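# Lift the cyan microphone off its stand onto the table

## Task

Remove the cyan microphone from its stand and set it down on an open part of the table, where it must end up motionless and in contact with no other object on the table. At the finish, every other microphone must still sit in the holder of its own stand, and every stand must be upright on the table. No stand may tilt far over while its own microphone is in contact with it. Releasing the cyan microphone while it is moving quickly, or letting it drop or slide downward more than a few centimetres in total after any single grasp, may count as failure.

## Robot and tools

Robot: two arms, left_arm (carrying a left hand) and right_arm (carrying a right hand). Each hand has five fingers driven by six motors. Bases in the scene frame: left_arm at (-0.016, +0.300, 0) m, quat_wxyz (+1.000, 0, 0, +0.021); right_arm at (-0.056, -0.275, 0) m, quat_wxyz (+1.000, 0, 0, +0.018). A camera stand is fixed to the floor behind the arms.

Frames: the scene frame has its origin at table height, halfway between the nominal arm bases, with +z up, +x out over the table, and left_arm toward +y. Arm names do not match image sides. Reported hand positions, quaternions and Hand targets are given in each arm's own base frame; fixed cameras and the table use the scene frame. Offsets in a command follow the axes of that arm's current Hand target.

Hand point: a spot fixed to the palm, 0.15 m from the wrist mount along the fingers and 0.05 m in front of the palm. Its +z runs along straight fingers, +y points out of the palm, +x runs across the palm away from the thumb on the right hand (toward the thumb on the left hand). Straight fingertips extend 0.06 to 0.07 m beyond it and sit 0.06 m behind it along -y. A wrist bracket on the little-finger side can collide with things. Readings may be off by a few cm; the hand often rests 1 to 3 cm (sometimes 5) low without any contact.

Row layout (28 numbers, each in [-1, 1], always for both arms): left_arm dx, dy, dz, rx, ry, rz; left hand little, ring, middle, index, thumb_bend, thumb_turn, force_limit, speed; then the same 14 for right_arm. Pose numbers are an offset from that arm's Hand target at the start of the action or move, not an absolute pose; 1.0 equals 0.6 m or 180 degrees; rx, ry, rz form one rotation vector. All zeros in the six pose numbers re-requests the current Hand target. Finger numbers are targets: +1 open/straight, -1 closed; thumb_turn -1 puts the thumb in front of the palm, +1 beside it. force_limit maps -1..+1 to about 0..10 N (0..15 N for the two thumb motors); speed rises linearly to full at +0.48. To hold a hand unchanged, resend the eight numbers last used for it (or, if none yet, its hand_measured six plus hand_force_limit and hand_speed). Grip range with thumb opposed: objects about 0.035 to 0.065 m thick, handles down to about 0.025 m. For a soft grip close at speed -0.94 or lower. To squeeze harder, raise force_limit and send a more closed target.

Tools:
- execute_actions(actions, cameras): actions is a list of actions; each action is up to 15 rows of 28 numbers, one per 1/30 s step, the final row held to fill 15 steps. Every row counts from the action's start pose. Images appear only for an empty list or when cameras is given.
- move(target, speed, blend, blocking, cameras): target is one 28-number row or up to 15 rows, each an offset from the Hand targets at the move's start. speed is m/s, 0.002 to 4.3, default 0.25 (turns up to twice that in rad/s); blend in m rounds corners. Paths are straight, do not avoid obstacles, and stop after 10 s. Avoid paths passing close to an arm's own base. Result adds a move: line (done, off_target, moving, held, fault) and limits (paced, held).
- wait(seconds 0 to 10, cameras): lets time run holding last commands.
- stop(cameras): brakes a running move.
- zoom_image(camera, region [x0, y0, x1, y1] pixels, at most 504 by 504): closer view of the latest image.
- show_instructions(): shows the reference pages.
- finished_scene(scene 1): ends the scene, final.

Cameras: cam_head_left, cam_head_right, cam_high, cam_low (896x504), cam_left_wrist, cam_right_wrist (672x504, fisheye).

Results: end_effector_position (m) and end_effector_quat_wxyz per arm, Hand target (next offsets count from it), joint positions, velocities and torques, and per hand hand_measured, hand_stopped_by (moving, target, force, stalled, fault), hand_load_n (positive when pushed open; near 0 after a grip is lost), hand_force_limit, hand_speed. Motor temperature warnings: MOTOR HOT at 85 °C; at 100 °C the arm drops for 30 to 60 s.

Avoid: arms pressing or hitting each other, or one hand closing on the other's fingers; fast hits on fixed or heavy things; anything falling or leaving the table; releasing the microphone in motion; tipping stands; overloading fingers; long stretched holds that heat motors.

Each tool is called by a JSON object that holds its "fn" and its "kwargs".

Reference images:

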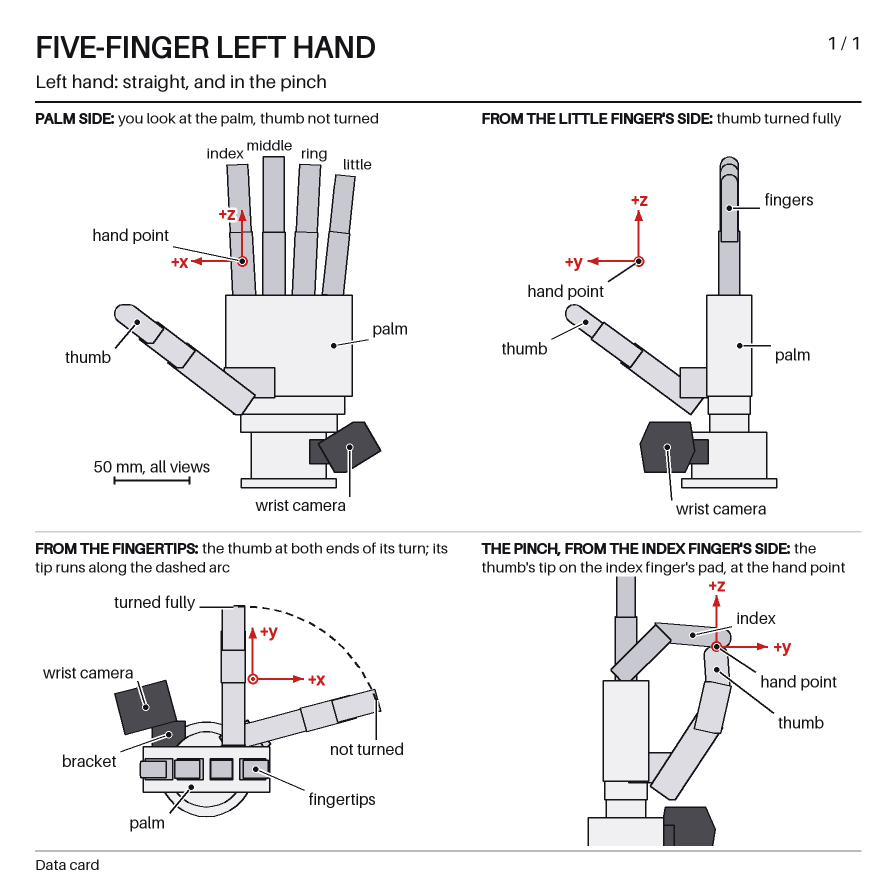

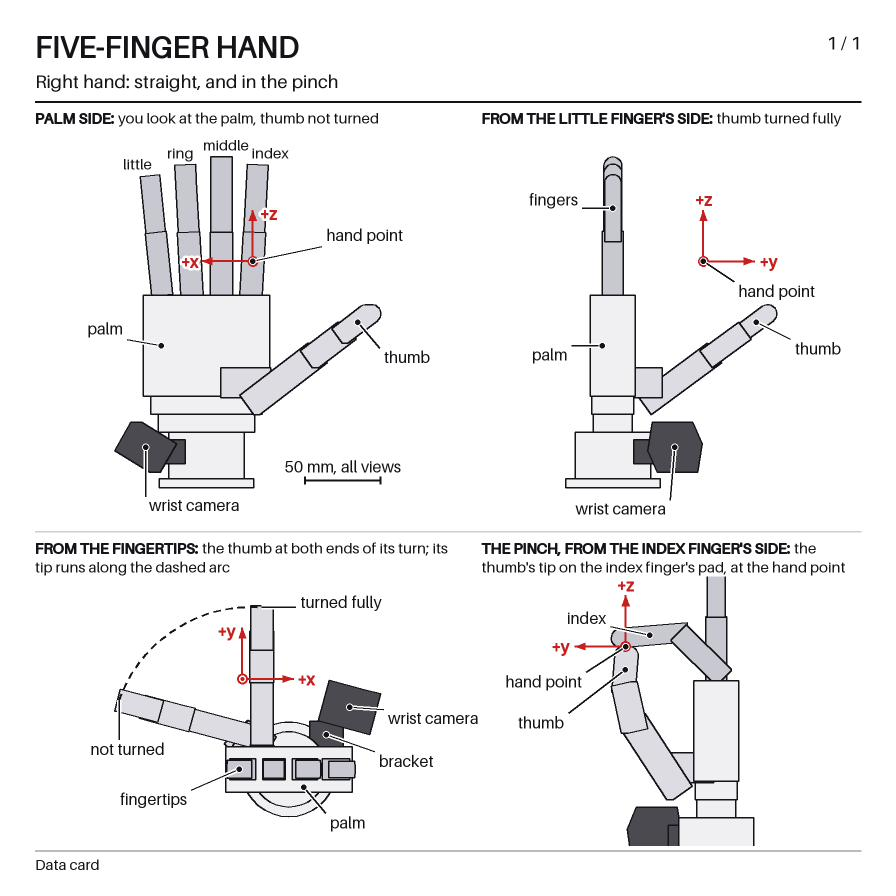

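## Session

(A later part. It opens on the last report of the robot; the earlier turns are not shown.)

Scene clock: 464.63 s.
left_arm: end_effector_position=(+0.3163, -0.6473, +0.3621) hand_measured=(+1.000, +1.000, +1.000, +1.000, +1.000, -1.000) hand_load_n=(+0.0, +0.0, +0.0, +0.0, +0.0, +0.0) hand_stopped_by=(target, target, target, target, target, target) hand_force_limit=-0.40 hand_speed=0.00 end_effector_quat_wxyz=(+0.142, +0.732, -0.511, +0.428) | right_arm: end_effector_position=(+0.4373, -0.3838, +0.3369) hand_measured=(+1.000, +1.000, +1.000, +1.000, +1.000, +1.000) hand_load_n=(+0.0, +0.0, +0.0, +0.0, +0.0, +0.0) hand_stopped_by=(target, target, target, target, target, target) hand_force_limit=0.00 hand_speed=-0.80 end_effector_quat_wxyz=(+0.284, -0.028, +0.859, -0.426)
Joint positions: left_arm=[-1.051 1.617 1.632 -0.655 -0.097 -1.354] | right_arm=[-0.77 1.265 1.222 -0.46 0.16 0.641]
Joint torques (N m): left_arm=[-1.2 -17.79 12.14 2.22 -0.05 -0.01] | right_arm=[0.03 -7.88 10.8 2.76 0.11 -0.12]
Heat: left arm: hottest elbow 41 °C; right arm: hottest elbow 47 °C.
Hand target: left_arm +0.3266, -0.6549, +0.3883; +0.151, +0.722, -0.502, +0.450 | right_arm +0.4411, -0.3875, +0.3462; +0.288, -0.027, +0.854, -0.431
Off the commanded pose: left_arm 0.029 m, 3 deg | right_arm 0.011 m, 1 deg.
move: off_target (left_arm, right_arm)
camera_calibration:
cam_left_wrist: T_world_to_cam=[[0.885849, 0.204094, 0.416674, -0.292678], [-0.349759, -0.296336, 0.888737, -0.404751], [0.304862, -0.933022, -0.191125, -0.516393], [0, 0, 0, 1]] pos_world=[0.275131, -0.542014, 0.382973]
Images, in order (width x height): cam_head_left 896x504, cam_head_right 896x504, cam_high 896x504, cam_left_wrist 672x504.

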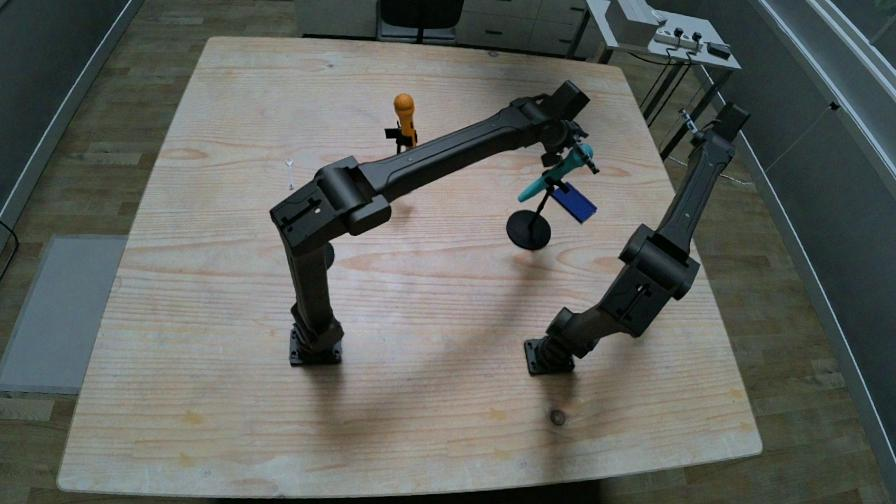

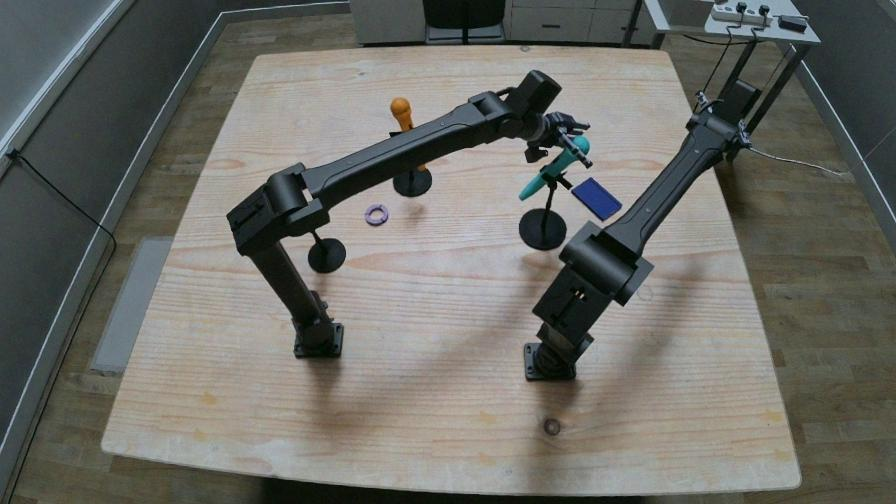

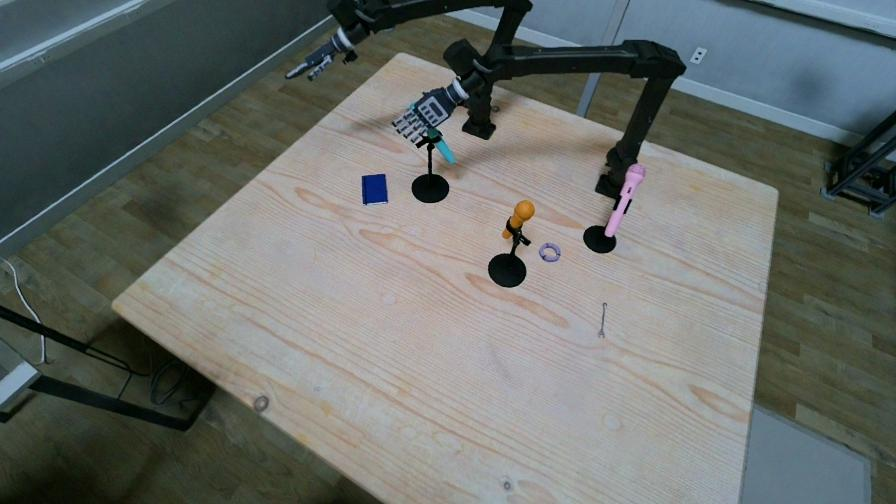

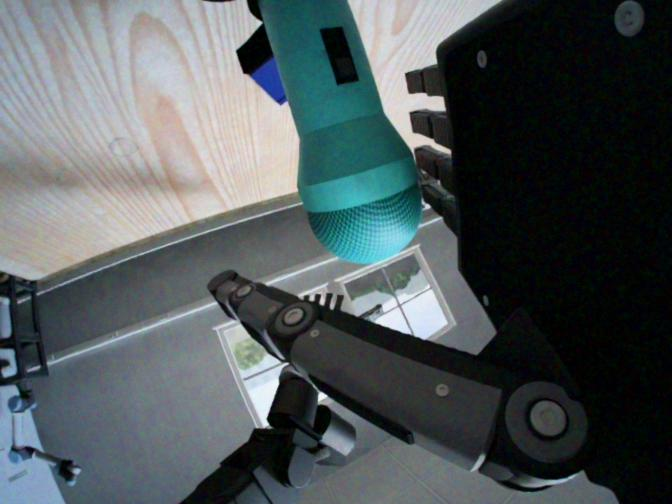

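{"fn": "move", "kwargs": {"target": [0,0,0,0,0,0,0.35,0.45,0.55,0.55,0.5,-1,-0.8,-0.6, 0,0,0,0,0,0,1,1,1,1,1,1,0,-0.8], "speed": 0.1, "cameras": ["cam_left_wrist","cam_high","cam_head_right"]}}

{"fn": "zoom_image", "kwargs": {"camera": "cam_left_wrist", "region": [200, 0, 480, 300]}}

{"fn": "zoom_image", "kwargs": {"camera": "cam_head_right", "region": [490, 100, 630, 220]}}

Scene clock: 482.13 s.
left_arm: end_effector_position=(+0.3162, -0.6473, +0.3622) hand_measured=(+0.350, +0.450, +0.550, +0.550, +0.500, -1.000) hand_load_n=(+0.0, +0.0, +0.0, +0.0, +0.0, +0.0) hand_stopped_by=(target, target, target, target, target, target) hand_force_limit=-0.80 hand_speed=-0.60 end_effector_quat_wxyz=(+0.143, +0.732, -0.511, +0.428) | right_arm: end_effector_position=(+0.4373, -0.3838, +0.3369) hand_measured=(+1.000, +1.000, +1.000, +1.000, +1.000, +1.000) hand_load_n=(+0.0, +0.0, +0.0, +0.0, +0.0, +0.0) hand_stopped_by=(target, target, target, target, target, target) hand_force_limit=0.00 hand_speed=-0.80 end_effector_quat_wxyz=(+0.284, -0.028, +0.859, -0.426)
Joint positions: left_arm=[-1.051 1.617 1.632 -0.655 -0.096 -1.354] | right_arm=[-0.77 1.265 1.222 -0.46 0.16 0.641]
Joint torques (N m): left_arm=[-1.2 -17.79 12.16 2.3 -0.05 -0.01] | right_arm=[0.44 -7.71 10.93 2.69 0.11 -0.1]
Heat: left arm: hottest elbow 40 °C; right arm: hottest elbow 47 °C.
Hand target: left_arm +0.3266, -0.6549, +0.3883; +0.151, +0.722, -0.503, +0.450 | right_arm +0.4411, -0.3875, +0.3462; +0.288, -0.027, +0.854, -0.431
Off the commanded pose: left_arm 0.029 m, 3 deg | right_arm 0.011 m, 1 deg.
move: off_target (left_arm, right_arm)
camera_calibration:
cam_left_wrist: T_world_to_cam=[[0.886002, 0.203856, 0.416464, -0.292769], [-0.349659, -0.296146, 0.88884, -0.404715], [0.304529, -0.933135, -0.191106, -0.516369], [0, 0, 0, 1]] pos_world=[0.275131, -0.542014, 0.382973]
Images, in order (width x height): cam_head_right 896x504, cam_high 896x504, cam_left_wrist 672x504.

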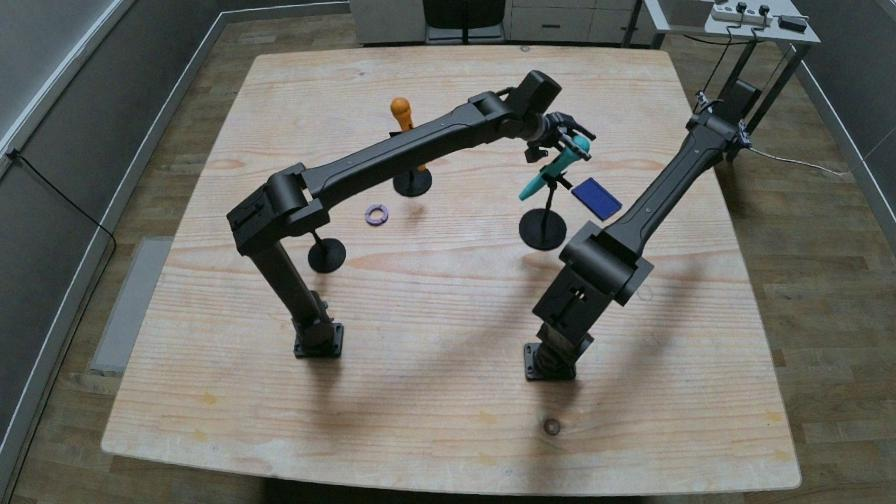

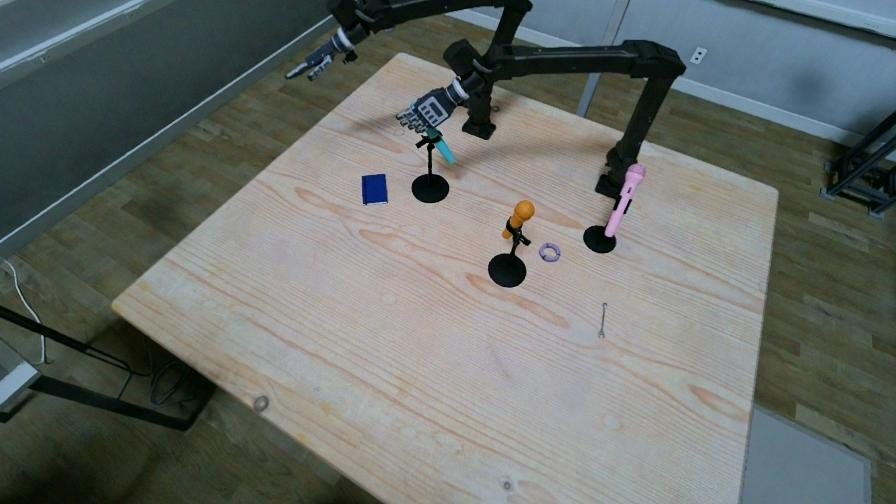

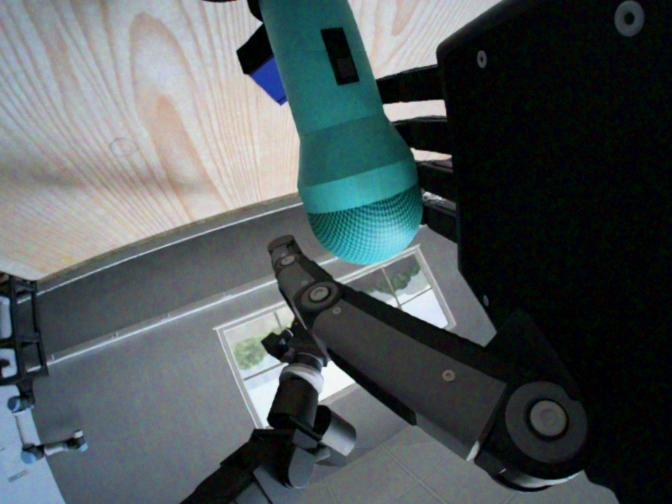

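Scaled by 1.680 from the camera's 672x504 image, which has a finer 960x720 frame.

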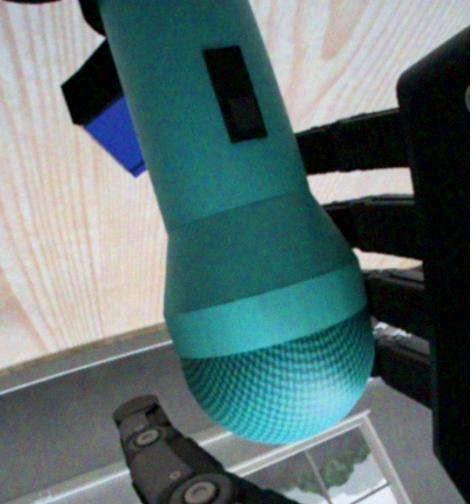

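Scaled by 3.600 from the camera's 896x504 image, which has a finer 1280x720 frame.

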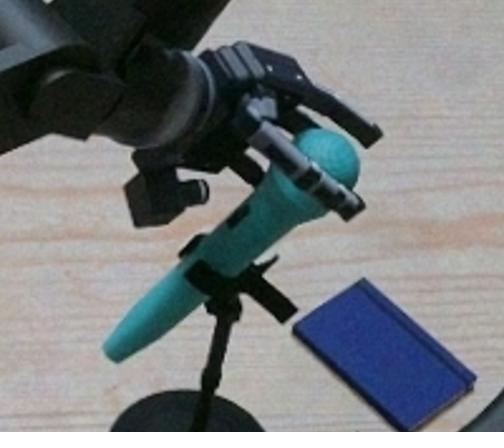

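{"fn": "move", "kwargs": {"target": [0,0,0,0,0,0,-0.4,-0.35,-0.2,-0.2,-0.3,-1,-0.7,-0.92, 0,0,0,0,0,0,1,1,1,1,1,1,0,-0.8], "speed": 0.1, "cameras": ["cam_left_wrist","cam_high","cam_head_right"]}}

{"fn": "zoom_image", "kwargs": {"camera": "cam_left_wrist", "region": [200, 0, 480, 300]}}

{"fn": "zoom_image", "kwargs": {"camera": "cam_head_right", "region": [490, 100, 630, 220]}}

Scene clock: 489.50 s.
left_arm: end_effector_position=(+0.3165, -0.6472, +0.3622) hand_measured=(+0.128, +0.190, +0.184, +0.050, +0.376, -1.000) hand_load_n=(+1.5, +0.5, +1.0, +2.5, +5.0, +0.0) hand_stopped_by=(force, force, force, force, force, target) hand_force_limit=-0.70 hand_speed=-0.92 end_effector_quat_wxyz=(+0.142, +0.732, -0.511, +0.428) | right_arm: end_effector_position=(+0.4373, -0.3838, +0.3369) hand_measured=(+1.000, +1.000, +1.000, +1.000, +1.000, +1.000) hand_load_n=(+0.0, +0.0, +0.0, +0.0, +0.0, +0.0) hand_stopped_by=(target, target, target, target, target, target) hand_force_limit=0.00 hand_speed=-0.80 end_effector_quat_wxyz=(+0.284, -0.028, +0.859, -0.426)
Joint positions: left_arm=[-1.051 1.617 1.632 -0.655 -0.096 -1.354] | right_arm=[-0.77 1.265 1.222 -0.46 0.16 0.641]
Joint torques (N m): left_arm=[-1.26 -17.79 12.18 2.29 -0.05 -0.02] | right_arm=[0.03 -8.41 10.91 2.66 0.11 -0.08]
Heat: left arm: hottest elbow 40 °C; right arm: hottest elbow 47 °C.
Hand target: left_arm +0.3266, -0.6549, +0.3883; +0.151, +0.722, -0.502, +0.450 | right_arm +0.4411, -0.3875, +0.3462; +0.288, -0.027, +0.854, -0.431
Off the commanded pose: left_arm 0.029 m, 3 deg | right_arm 0.011 m, 1 deg.
move: off_target (left_arm, right_arm)
camera_calibration:
cam_left_wrist: T_world_to_cam=[[0.885933, 0.204164, 0.41646, -0.292779], [-0.349547, -0.296283, 0.888838, -0.40472], [0.304859, -0.933024, -0.191122, -0.516362], [0, 0, 0, 1]] pos_world=[0.275332, -0.541914, 0.382973]
Images, in order (width x height): cam_head_right 896x504, cam_high 896x504, cam_left_wrist 672x504.

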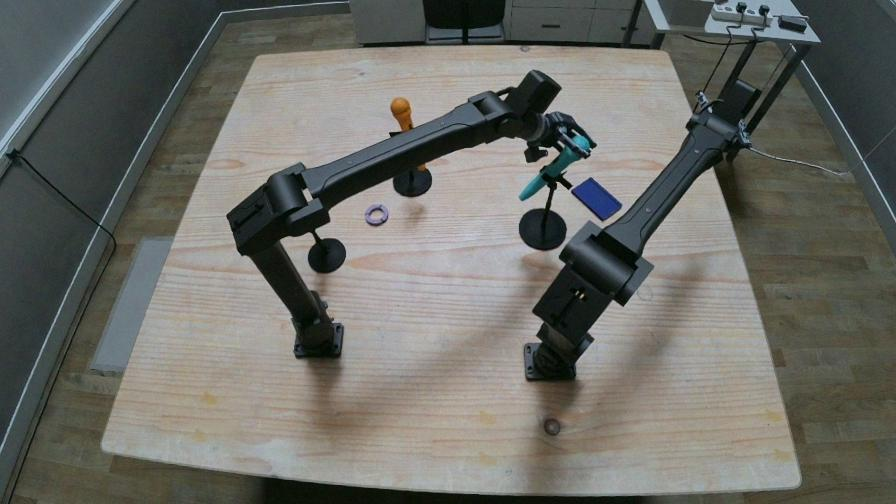

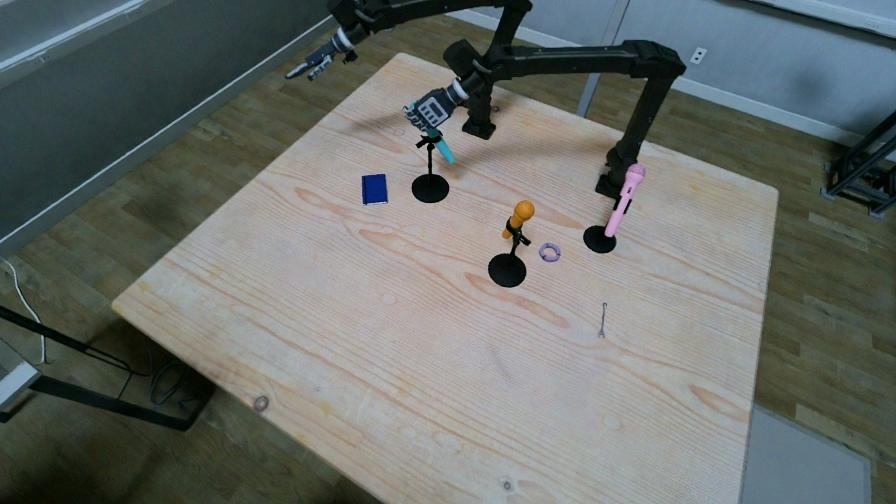

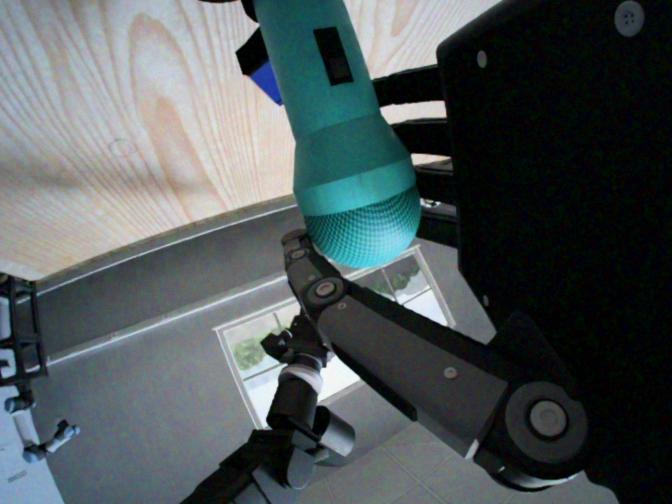

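Scaled by 1.680 from the camera's 672x504 image, which has a finer 960x720 frame.

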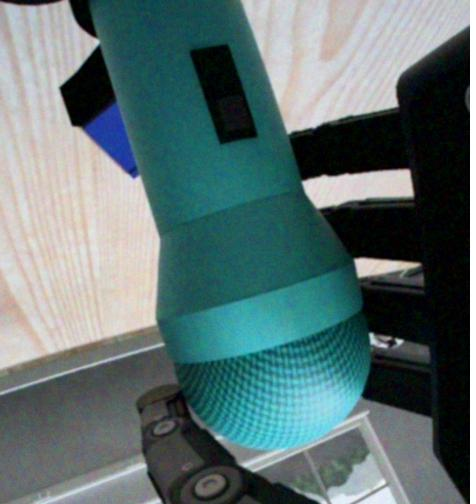

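Scaled by 3.600 from the camera's 896x504 image, which has a finer 1280x720 frame.

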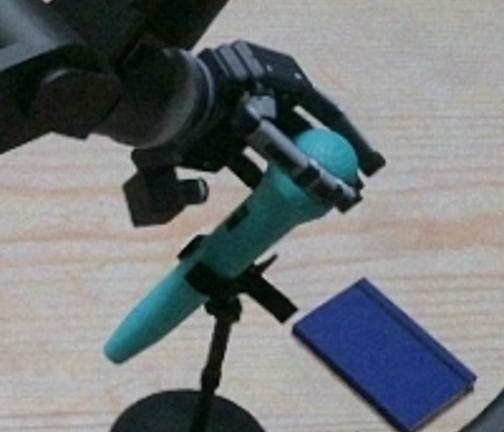

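{"fn": "move", "kwargs": {"target": [0,0,0,0,0,0,-0.45,-0.4,-0.25,-0.25,-0.35,-1,-0.2,-0.93, 0,0,0,0,0,0,1,1,1,1,1,1,0,-0.8], "speed": 0.1, "cameras": ["cam_left_wrist","cam_high","cam_head_right"]}}

{"fn": "zoom_image", "kwargs": {"camera": "cam_head_right", "region": [490, 100, 630, 260]}}

Scene clock: 497.00 s.
left_arm: end_effector_position=(+0.3191, -0.6460, +0.3611) hand_measured=(-0.450, -0.400, -0.250, -0.250, +0.374, -1.000) hand_load_n=(+1.0, +0.5, +0.0, +0.0, +0.0, +0.0) hand_stopped_by=(target, target, target, target, force, target) hand_force_limit=-0.20 hand_speed=-0.93 end_effector_quat_wxyz=(+0.140, +0.732, -0.512, +0.428) | right_arm: end_effector_position=(+0.4373, -0.3838, +0.3369) hand_measured=(+1.000, +1.000, +1.000, +1.000, +1.000, +1.000) hand_load_n=(+0.0, +0.0, +0.0, +0.0, +0.0, +0.0) hand_stopped_by=(target, target, target, target, target, target) hand_force_limit=0.00 hand_speed=-0.80 end_effector_quat_wxyz=(+0.284, -0.028, +0.859, -0.426)
Joint positions: left_arm=[-1.047 1.618 1.632 -0.655 -0.096 -1.349] | right_arm=[-0.77 1.265 1.222 -0.46 0.16 0.641]
Joint torques (N m): left_arm=[-1.55 -17.9 12.15 2.28 -0.03 -0.08] | right_arm=[0.38 -7.59 10.92 2.44 0.04 -0.08]
Heat: left arm: hottest elbow 40 °C; right arm: hottest elbow 47 °C.
Hand target: left_arm +0.3266, -0.6549, +0.3884; +0.151, +0.723, -0.502, +0.450 | right_arm +0.4411, -0.3875, +0.3462; +0.288, -0.027, +0.854, -0.431
Off the commanded pose: left_arm 0.030 m, 3 deg | right_arm 0.011 m, 1 deg.
move: off_target (left_arm, right_arm)
camera_calibration:
cam_left_wrist: T_world_to_cam=[[0.884502, 0.203574, 0.419779, -0.296086], [-0.35184, -0.299814, 0.886747, -0.403253], [0.306374, -0.932024, -0.193561, -0.515113], [0, 0, 0, 1]] pos_world=[0.277825, -0.540724, 0.382169]
Images, in order (width x height): cam_head_right 896x504, cam_high 896x504, cam_left_wrist 672x504.

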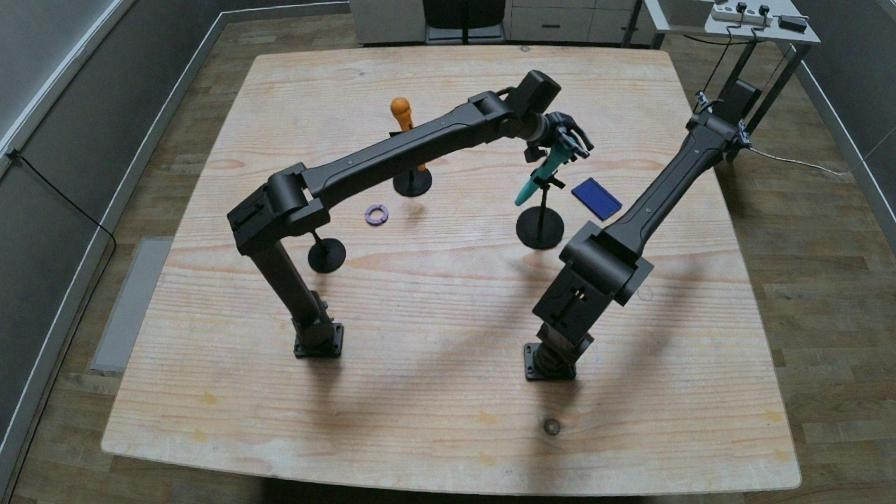

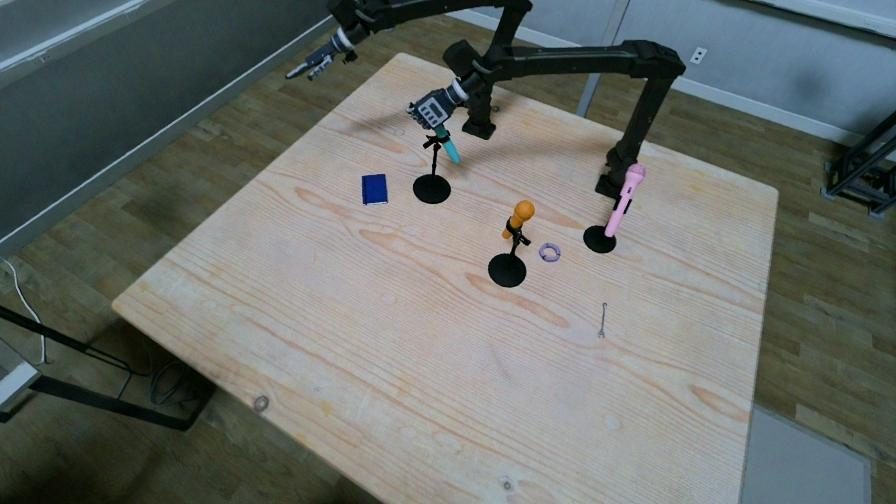

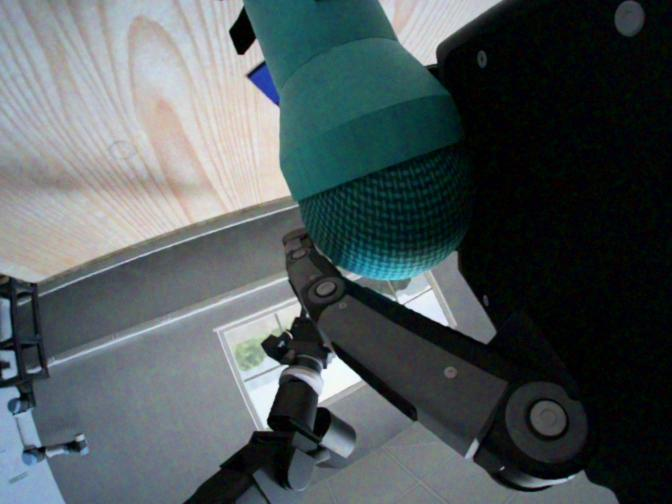

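Scaled by 3.150 from the camera's 896x504 image, which has a finer 1280x720 frame.

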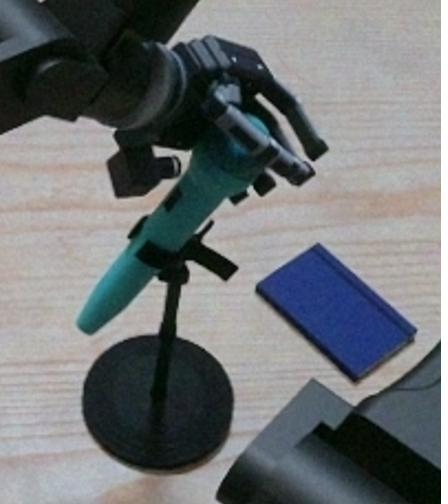

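{"fn": "zoom_image", "kwargs": {"camera": "cam_high", "region": [380, 70, 500, 220]}}

Scaled by 3.360 from the camera's 896x504 image, which has a finer 1280x720 frame.

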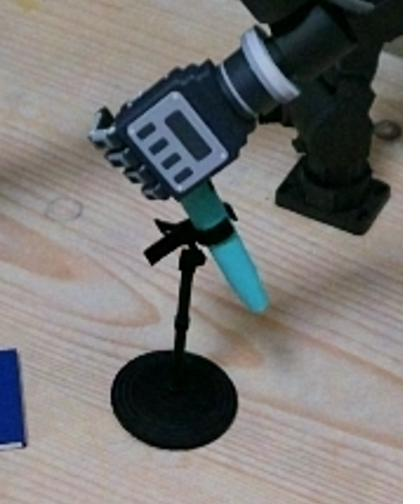

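{"fn": "move", "kwargs": {"target": [0.021,0.018,0.030,0,0,0,-0.45,-0.4,-0.25,-0.25,-0.35,-1,-0.2,-0.93, 0,0,0,0,0,0,1,1,1,1,1,1,0,-0.8], "speed": 0.06, "cameras": ["cam_left_wrist","cam_high","cam_head_right"]}}

{"fn": "zoom_image", "kwargs": {"camera": "cam_high", "region": [380, 70, 500, 220]}}

{"fn": "zoom_image", "kwargs": {"camera": "cam_head_right", "region": [490, 100, 630, 260]}}

Scene clock: 526.17 s.
left_arm: end_effector_position=(+0.3291, -0.6648, +0.3588) hand_measured=(-0.450, -0.400, -0.250, -0.250, +0.374, -1.000) hand_load_n=(+0.0, +0.5, +0.0, +0.0, +0.0, +0.0) hand_stopped_by=(target, target, target, target, force, target) hand_force_limit=-0.20 hand_speed=-0.93 end_effector_quat_wxyz=(+0.137, +0.731, -0.510, +0.432) | right_arm: end_effector_position=(+0.4373, -0.3838, +0.3369) hand_measured=(+1.000, +1.000, +1.000, +1.000, +1.000, +1.000) hand_load_n=(+0.0, +0.0, +0.0, +0.0, +0.0, +0.0) hand_stopped_by=(target, target, target, target, target, target) hand_force_limit=0.00 hand_speed=-0.80 end_effector_quat_wxyz=(+0.284, -0.028, +0.859, -0.426)
Joint positions: left_arm=[-1.051 1.672 1.692 -0.655 -0.109 -1.349] | right_arm=[-0.77 1.265 1.222 -0.46 0.16 0.641]
Joint torques (N m): left_arm=[-2.73 -18.67 12.72 1.87 -0.17 -0.18] | right_arm=[0.26 -8.59 10.82 2.62 0.08 -0.09]
Heat: left arm: hottest elbow 41 °C; right arm: hottest elbow 48 °C.
Hand target: left_arm +0.3274, -0.6792, +0.3862; +0.151, +0.722, -0.502, +0.450 | right_arm +0.4411, -0.3875, +0.3462; +0.288, -0.027, +0.854, -0.431
Off the commanded pose: left_arm 0.031 m, 3 deg | right_arm 0.011 m, 1 deg.
move: off_target (left_arm, right_arm)
camera_calibration:
cam_left_wrist: T_world_to_cam=[[0.879344, 0.209097, 0.427823, -0.297602], [-0.358323, -0.301166, 0.883688, -0.401031], [0.313623, -0.930364, -0.189904, -0.538901], [0, 0, 0, 1]] pos_world=[0.287007, -0.559923, 0.379367]
Images, in order (width x height): cam_head_right 896x504, cam_high 896x504, cam_left_wrist 672x504.

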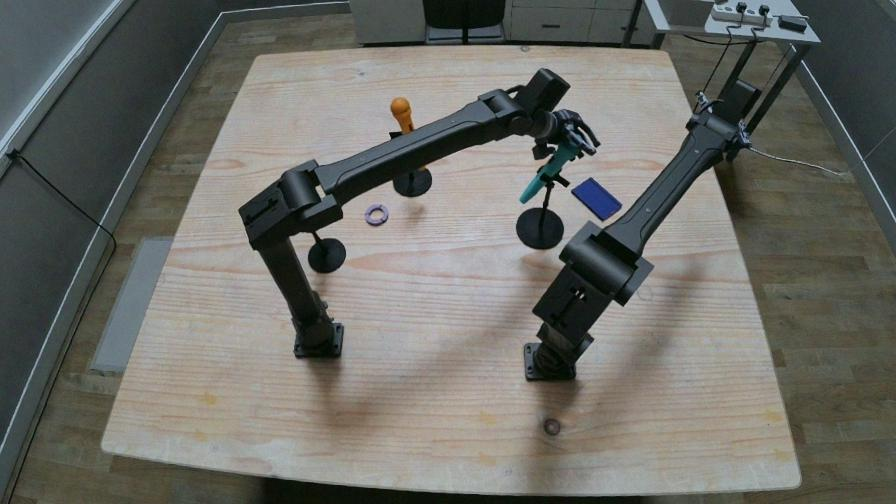

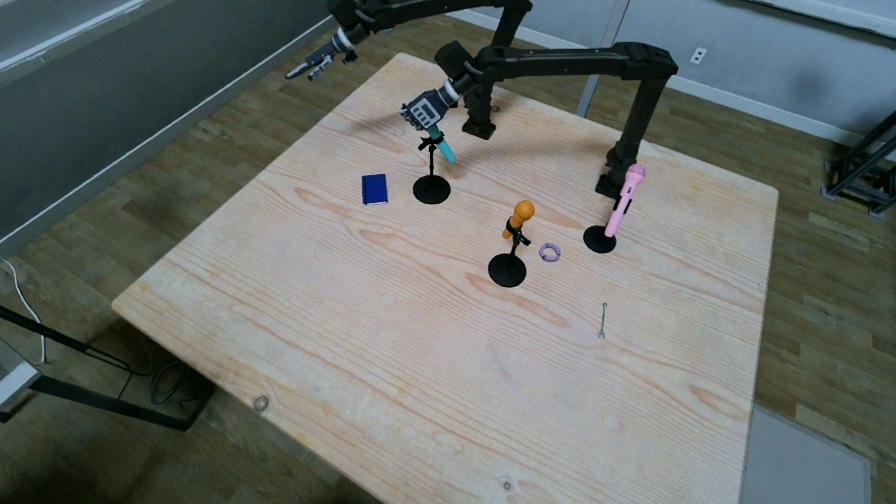

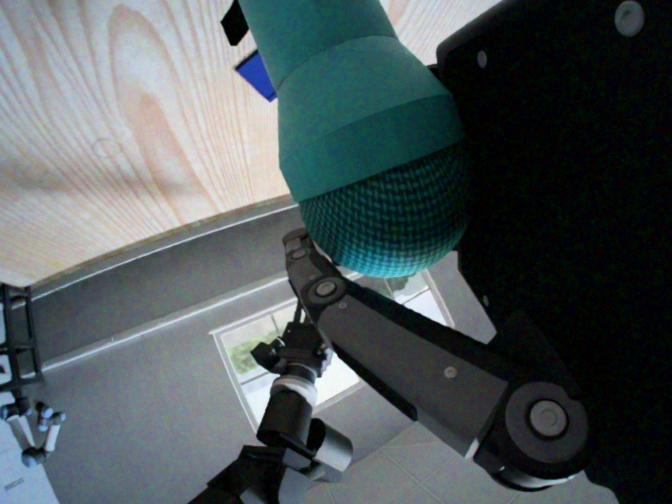

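Scaled by 3.360 from the camera's 896x504 image, which has a finer 1280x720 frame.

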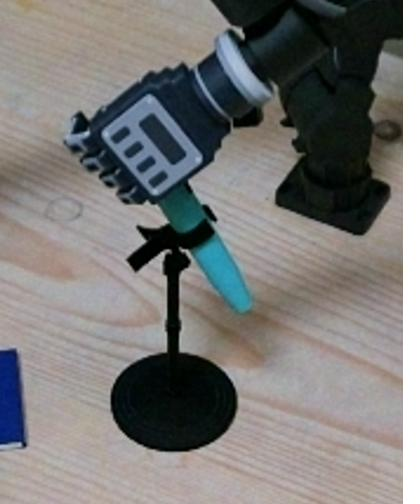

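Scaled by 3.150 from the camera's 896x504 image, which has a finer 1280x720 frame.

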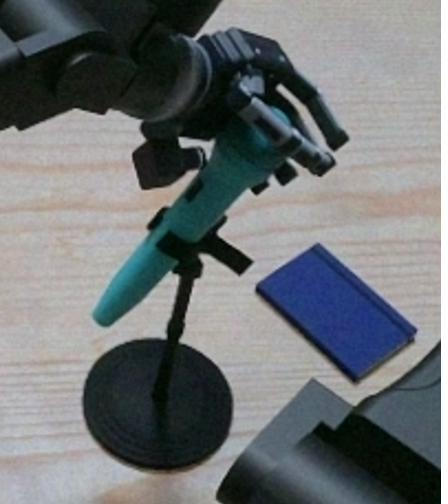

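{"fn": "move", "kwargs": {"target": [0,0,0,0,0,0,-0.45,-0.4,-0.25,-0.25,-0.2,-1,-0.45,-0.94, 0,0,0,0,0,0,1,1,1,1,1,1,0,-0.8], "speed": 0.06, "cameras": ["cam_left_wrist"]}}

Scene clock: 538.20 s.
left_arm: end_effector_position=(+0.3291, -0.6648, +0.3588) hand_measured=(-0.450, -0.400, -0.250, -0.250, +0.266, -1.000) hand_load_n=(+0.0, +1.0, +0.0, +0.0, +4.0, +4.0) hand_stopped_by=(target, target, target, target, force, target) hand_force_limit=-0.45 hand_speed=-0.94 end_effector_quat_wxyz=(+0.137, +0.731, -0.510, +0.432) | right_arm: end_effector_position=(+0.4373, -0.3838, +0.3369) hand_measured=(+1.000, +1.000, +1.000, +1.000, +1.000, +1.000) hand_load_n=(+0.0, +0.0, +0.0, +0.0, +0.0, -0.5) hand_stopped_by=(target, target, target, target, target, target) hand_force_limit=0.00 hand_speed=-0.80 end_effector_quat_wxyz=(+0.284, -0.028, +0.859, -0.426)
Joint positions: left_arm=[-1.051 1.672 1.692 -0.655 -0.109 -1.349] | right_arm=[-0.77 1.265 1.222 -0.46 0.16 0.641]
Joint torques (N m): left_arm=[-2.67 -18.67 12.68 1.87 -0.18 -0.18] | right_arm=[-0.03 -8.12 11.02 2.52 0.12 -0.09]
Heat: left arm: hottest elbow 43 °C; right arm: hottest elbow 48 °C.
Hand target: left_arm +0.3274, -0.6792, +0.3862; +0.151, +0.722, -0.502, +0.450 | right_arm +0.4411, -0.3875, +0.3462; +0.288, -0.027, +0.854, -0.431
Off the commanded pose: left_arm 0.031 m, 3 deg | right_arm 0.011 m, 1 deg.
move: off_target (left_arm, right_arm)
camera_calibration:
cam_left_wrist: T_world_to_cam=[[0.879344, 0.209097, 0.427823, -0.297602], [-0.358323, -0.301166, 0.883688, -0.401031], [0.313623, -0.930364, -0.189904, -0.538901], [0, 0, 0, 1]] pos_world=[0.287007, -0.559923, 0.379367]
Images, in order (width x height): cam_left_wrist 672x504.

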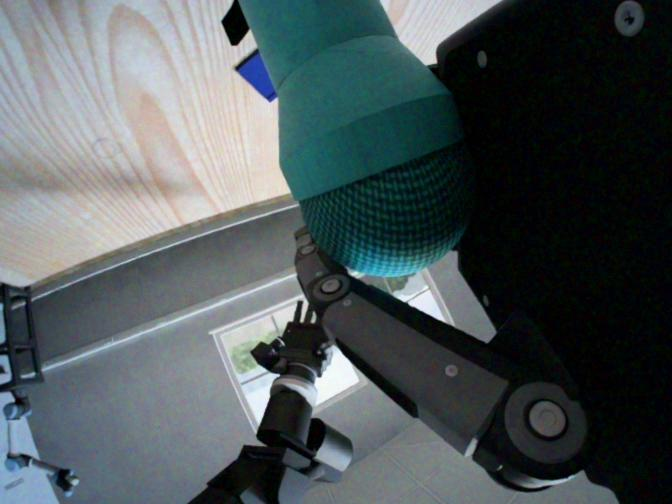

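{"fn": "move", "kwargs": {"target": [0,0,0,0,0,0,-0.65,-0.6,-0.45,-0.45,-0.2,-1,-0.45,-0.94, 0,0,0,0,0,0,1,1,1,1,1,1,0,-0.8], "speed": 0.06, "cameras": ["cam_left_wrist","cam_high","cam_head_right"]}}

{"fn": "zoom_image", "kwargs": {"camera": "cam_high", "region": [380, 70, 500, 220]}}

Scene clock: 543.27 s.
left_arm: end_effector_position=(+0.3291, -0.6648, +0.3588) hand_measured=(-0.472, -0.410, -0.276, -0.328, +0.266, -1.000) hand_load_n=(+3.5, +3.0, +3.5, +3.0, +5.0, +4.0) hand_stopped_by=(force, force, force, force, force, target) hand_force_limit=-0.45 hand_speed=-0.94 end_effector_quat_wxyz=(+0.137, +0.731, -0.510, +0.432) | right_arm: end_effector_position=(+0.4373, -0.3838, +0.3369) hand_measured=(+1.000, +1.000, +1.000, +1.000, +1.000, +1.000) hand_load_n=(+0.0, +0.0, +0.0, +0.0, +0.0, +0.0) hand_stopped_by=(target, target, target, target, target, target) hand_force_limit=0.00 hand_speed=-0.80 end_effector_quat_wxyz=(+0.284, -0.028, +0.859, -0.426)
Joint positions: left_arm=[-1.051 1.672 1.692 -0.655 -0.109 -1.349] | right_arm=[-0.77 1.265 1.222 -0.46 0.16 0.641]
Joint torques (N m): left_arm=[-2.73 -18.67 12.7 1.88 -0.17 -0.18] | right_arm=[-0.09 -8 11.04 2.7 0.08 -0.12]
Heat: left arm: hottest elbow 43 °C; right arm: hottest elbow 48 °C.
Hand target: left_arm +0.3274, -0.6792, +0.3862; +0.151, +0.722, -0.502, +0.450 | right_arm +0.4411, -0.3875, +0.3462; +0.288, -0.027, +0.854, -0.431
Off the commanded pose: left_arm 0.031 m, 3 deg | right_arm 0.011 m, 1 deg.
move: off_target (left_arm, right_arm)
camera_calibration:
cam_left_wrist: T_world_to_cam=[[0.879344, 0.209097, 0.427823, -0.297602], [-0.358323, -0.301166, 0.883688, -0.401031], [0.313623, -0.930364, -0.189904, -0.538901], [0, 0, 0, 1]] pos_world=[0.287007, -0.559923, 0.379367]
Images, in order (width x height): cam_head_right 896x504, cam_high 896x504, cam_left_wrist 672x504.

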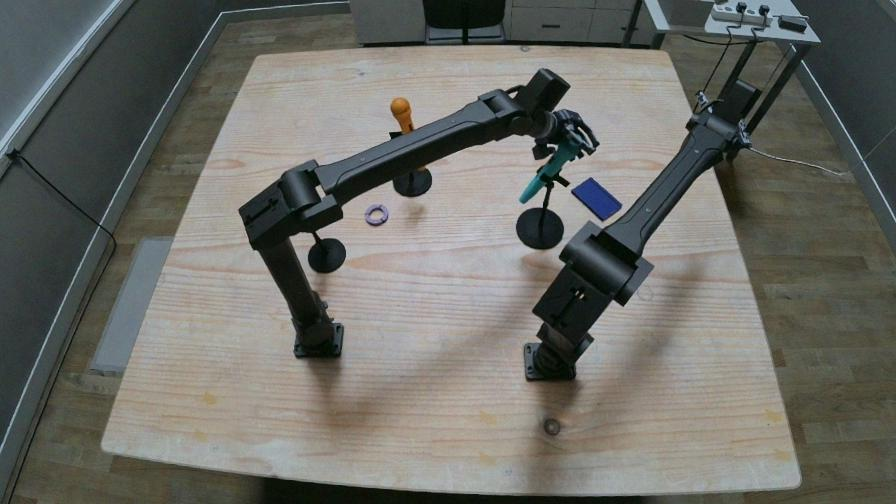

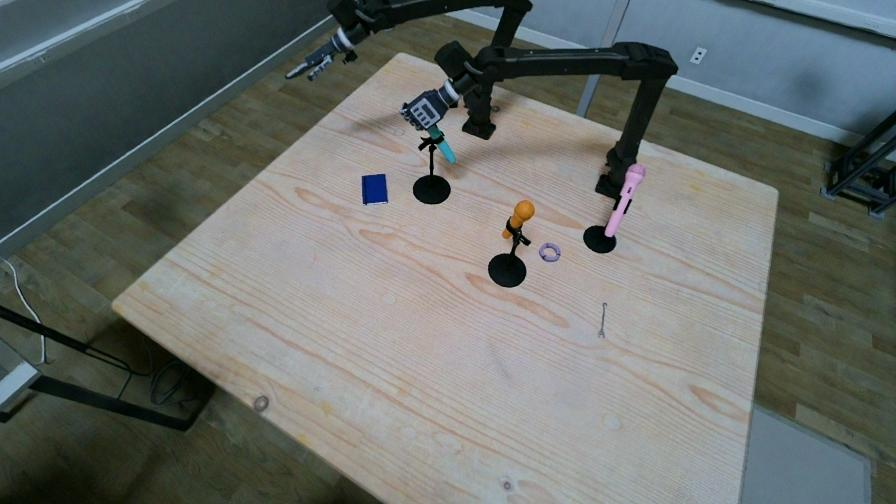

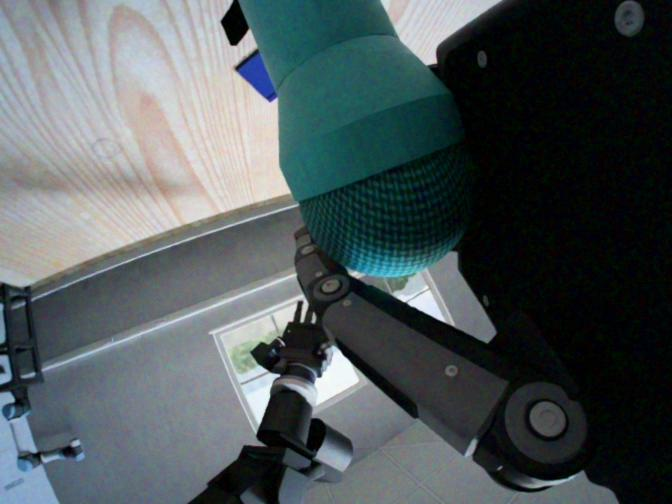

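Scaled by 3.360 from the camera's 896x504 image, which has a finer 1280x720 frame.

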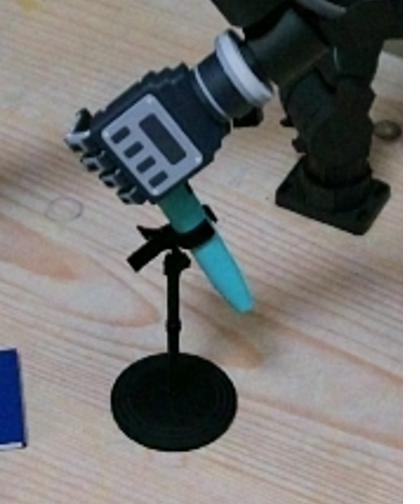

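{"fn": "move", "kwargs": {"target": [0.08,-0.0045,-0.003,0,0,0,-0.65,-0.6,-0.45,-0.45,-0.2,-1,-0.45,-0.94, 0,0,0,0,0,0,1,1,1,1,1,1,0,-0.8], "speed": 0.08, "cameras": ["cam_left_wrist","cam_high","cam_head_right"]}}

{"fn": "zoom_image", "kwargs": {"camera": "cam_high", "region": [380, 70, 500, 220]}}

{"fn": "zoom_image", "kwargs": {"camera": "cam_head_right", "region": [490, 100, 630, 260]}}

Scene clock: 571.13 s.
left_arm: end_effector_position=(+0.3345, -0.6972, +0.4177) hand_measured=(-0.472, -0.410, -0.276, -0.328, +0.266, -1.000) hand_load_n=(+0.0, +0.0, +4.0, +3.5, +4.0, +2.0) hand_stopped_by=(force, force, force, force, force, target) hand_force_limit=-0.45 hand_speed=-0.94 end_effector_quat_wxyz=(+0.146, +0.722, -0.506, +0.448) | right_arm: end_effector_position=(+0.4373, -0.3838, +0.3369) hand_measured=(+1.000, +1.000, +1.000, +1.000, +1.000, +1.000) hand_load_n=(+0.0, +0.0, +0.0, +0.0, +0.0, +0.0) hand_stopped_by=(target, target, target, target, target, target) hand_force_limit=0.00 hand_speed=-0.80 end_effector_quat_wxyz=(+0.284, -0.028, +0.859, -0.426)
Joint positions: left_arm=[-1.068 1.757 1.934 -0.77 -0.118 -1.354] | right_arm=[-0.77 1.265 1.222 -0.46 0.16 0.641]
Joint torques (N m): left_arm=[-2.37 -19.43 11.67 0.98 -0.28 -0.2] | right_arm=[0.38 -8.12 10.54 2.52 0.06 -0.13]
Heat: left arm: hottest elbow 45 °C; right arm: hottest elbow 48 °C.
Hand target: left_arm +0.3330, -0.7051, +0.4262; +0.151, +0.723, -0.502, +0.450 | right_arm +0.4411, -0.3875, +0.3462; +0.288, -0.027, +0.854, -0.431
Off the commanded pose: left_arm 0.012 m, 1 deg | right_arm 0.011 m, 1 deg.
move: off_target (left_arm, right_arm)
camera_calibration:
cam_left_wrist: T_world_to_cam=[[0.871472, 0.218309, 0.439179, -0.316452], [-0.379669, -0.26656, 0.885888, -0.430595], [0.310465, -0.938769, -0.149414, -0.581222], [0, 0, 0, 1]] pos_world=[0.292744, -0.591328, 0.433595]
Images, in order (width x height): cam_head_right 896x504, cam_high 896x504, cam_left_wrist 672x504.

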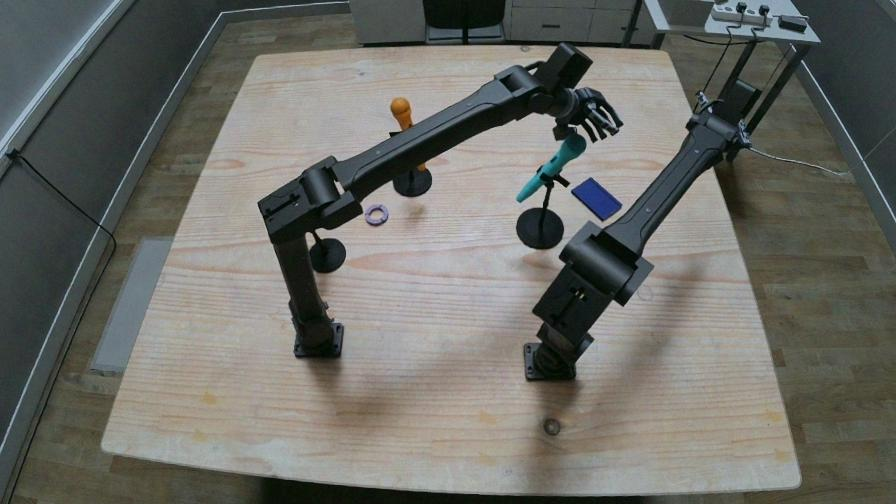

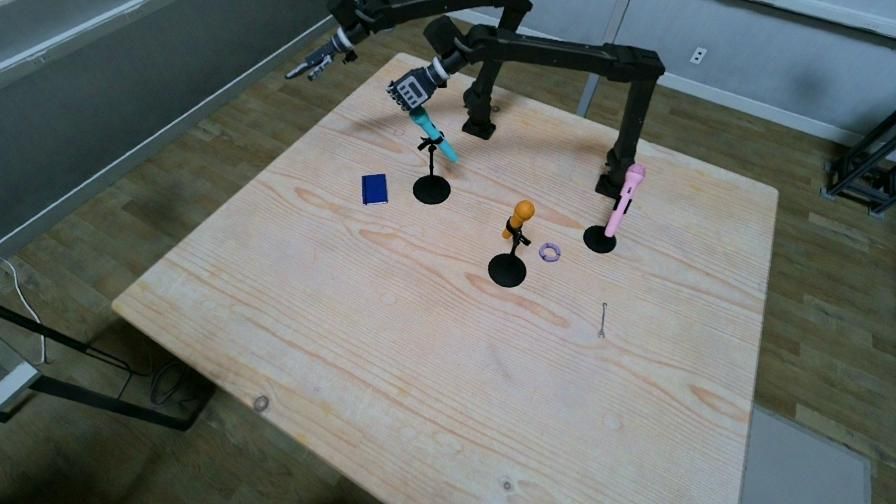

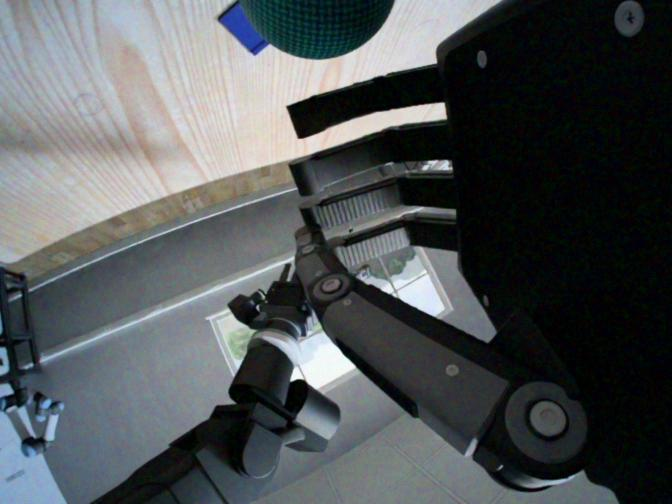

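Scaled by 3.360 from the camera's 896x504 image, which has a finer 1280x720 frame.

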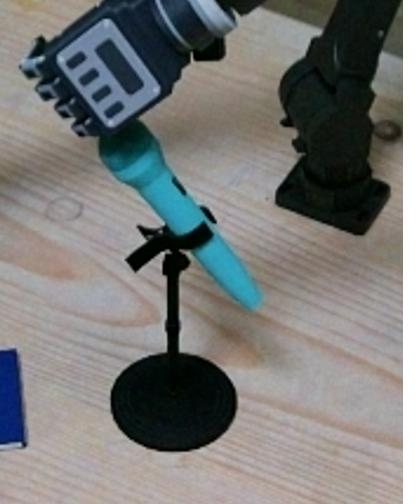

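Scaled by 3.150 from the camera's 896x504 image, which has a finer 1280x720 frame.

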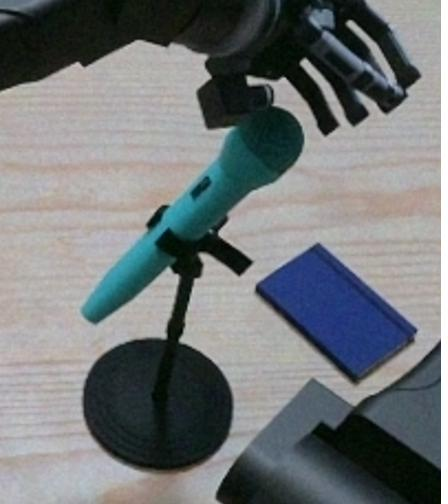

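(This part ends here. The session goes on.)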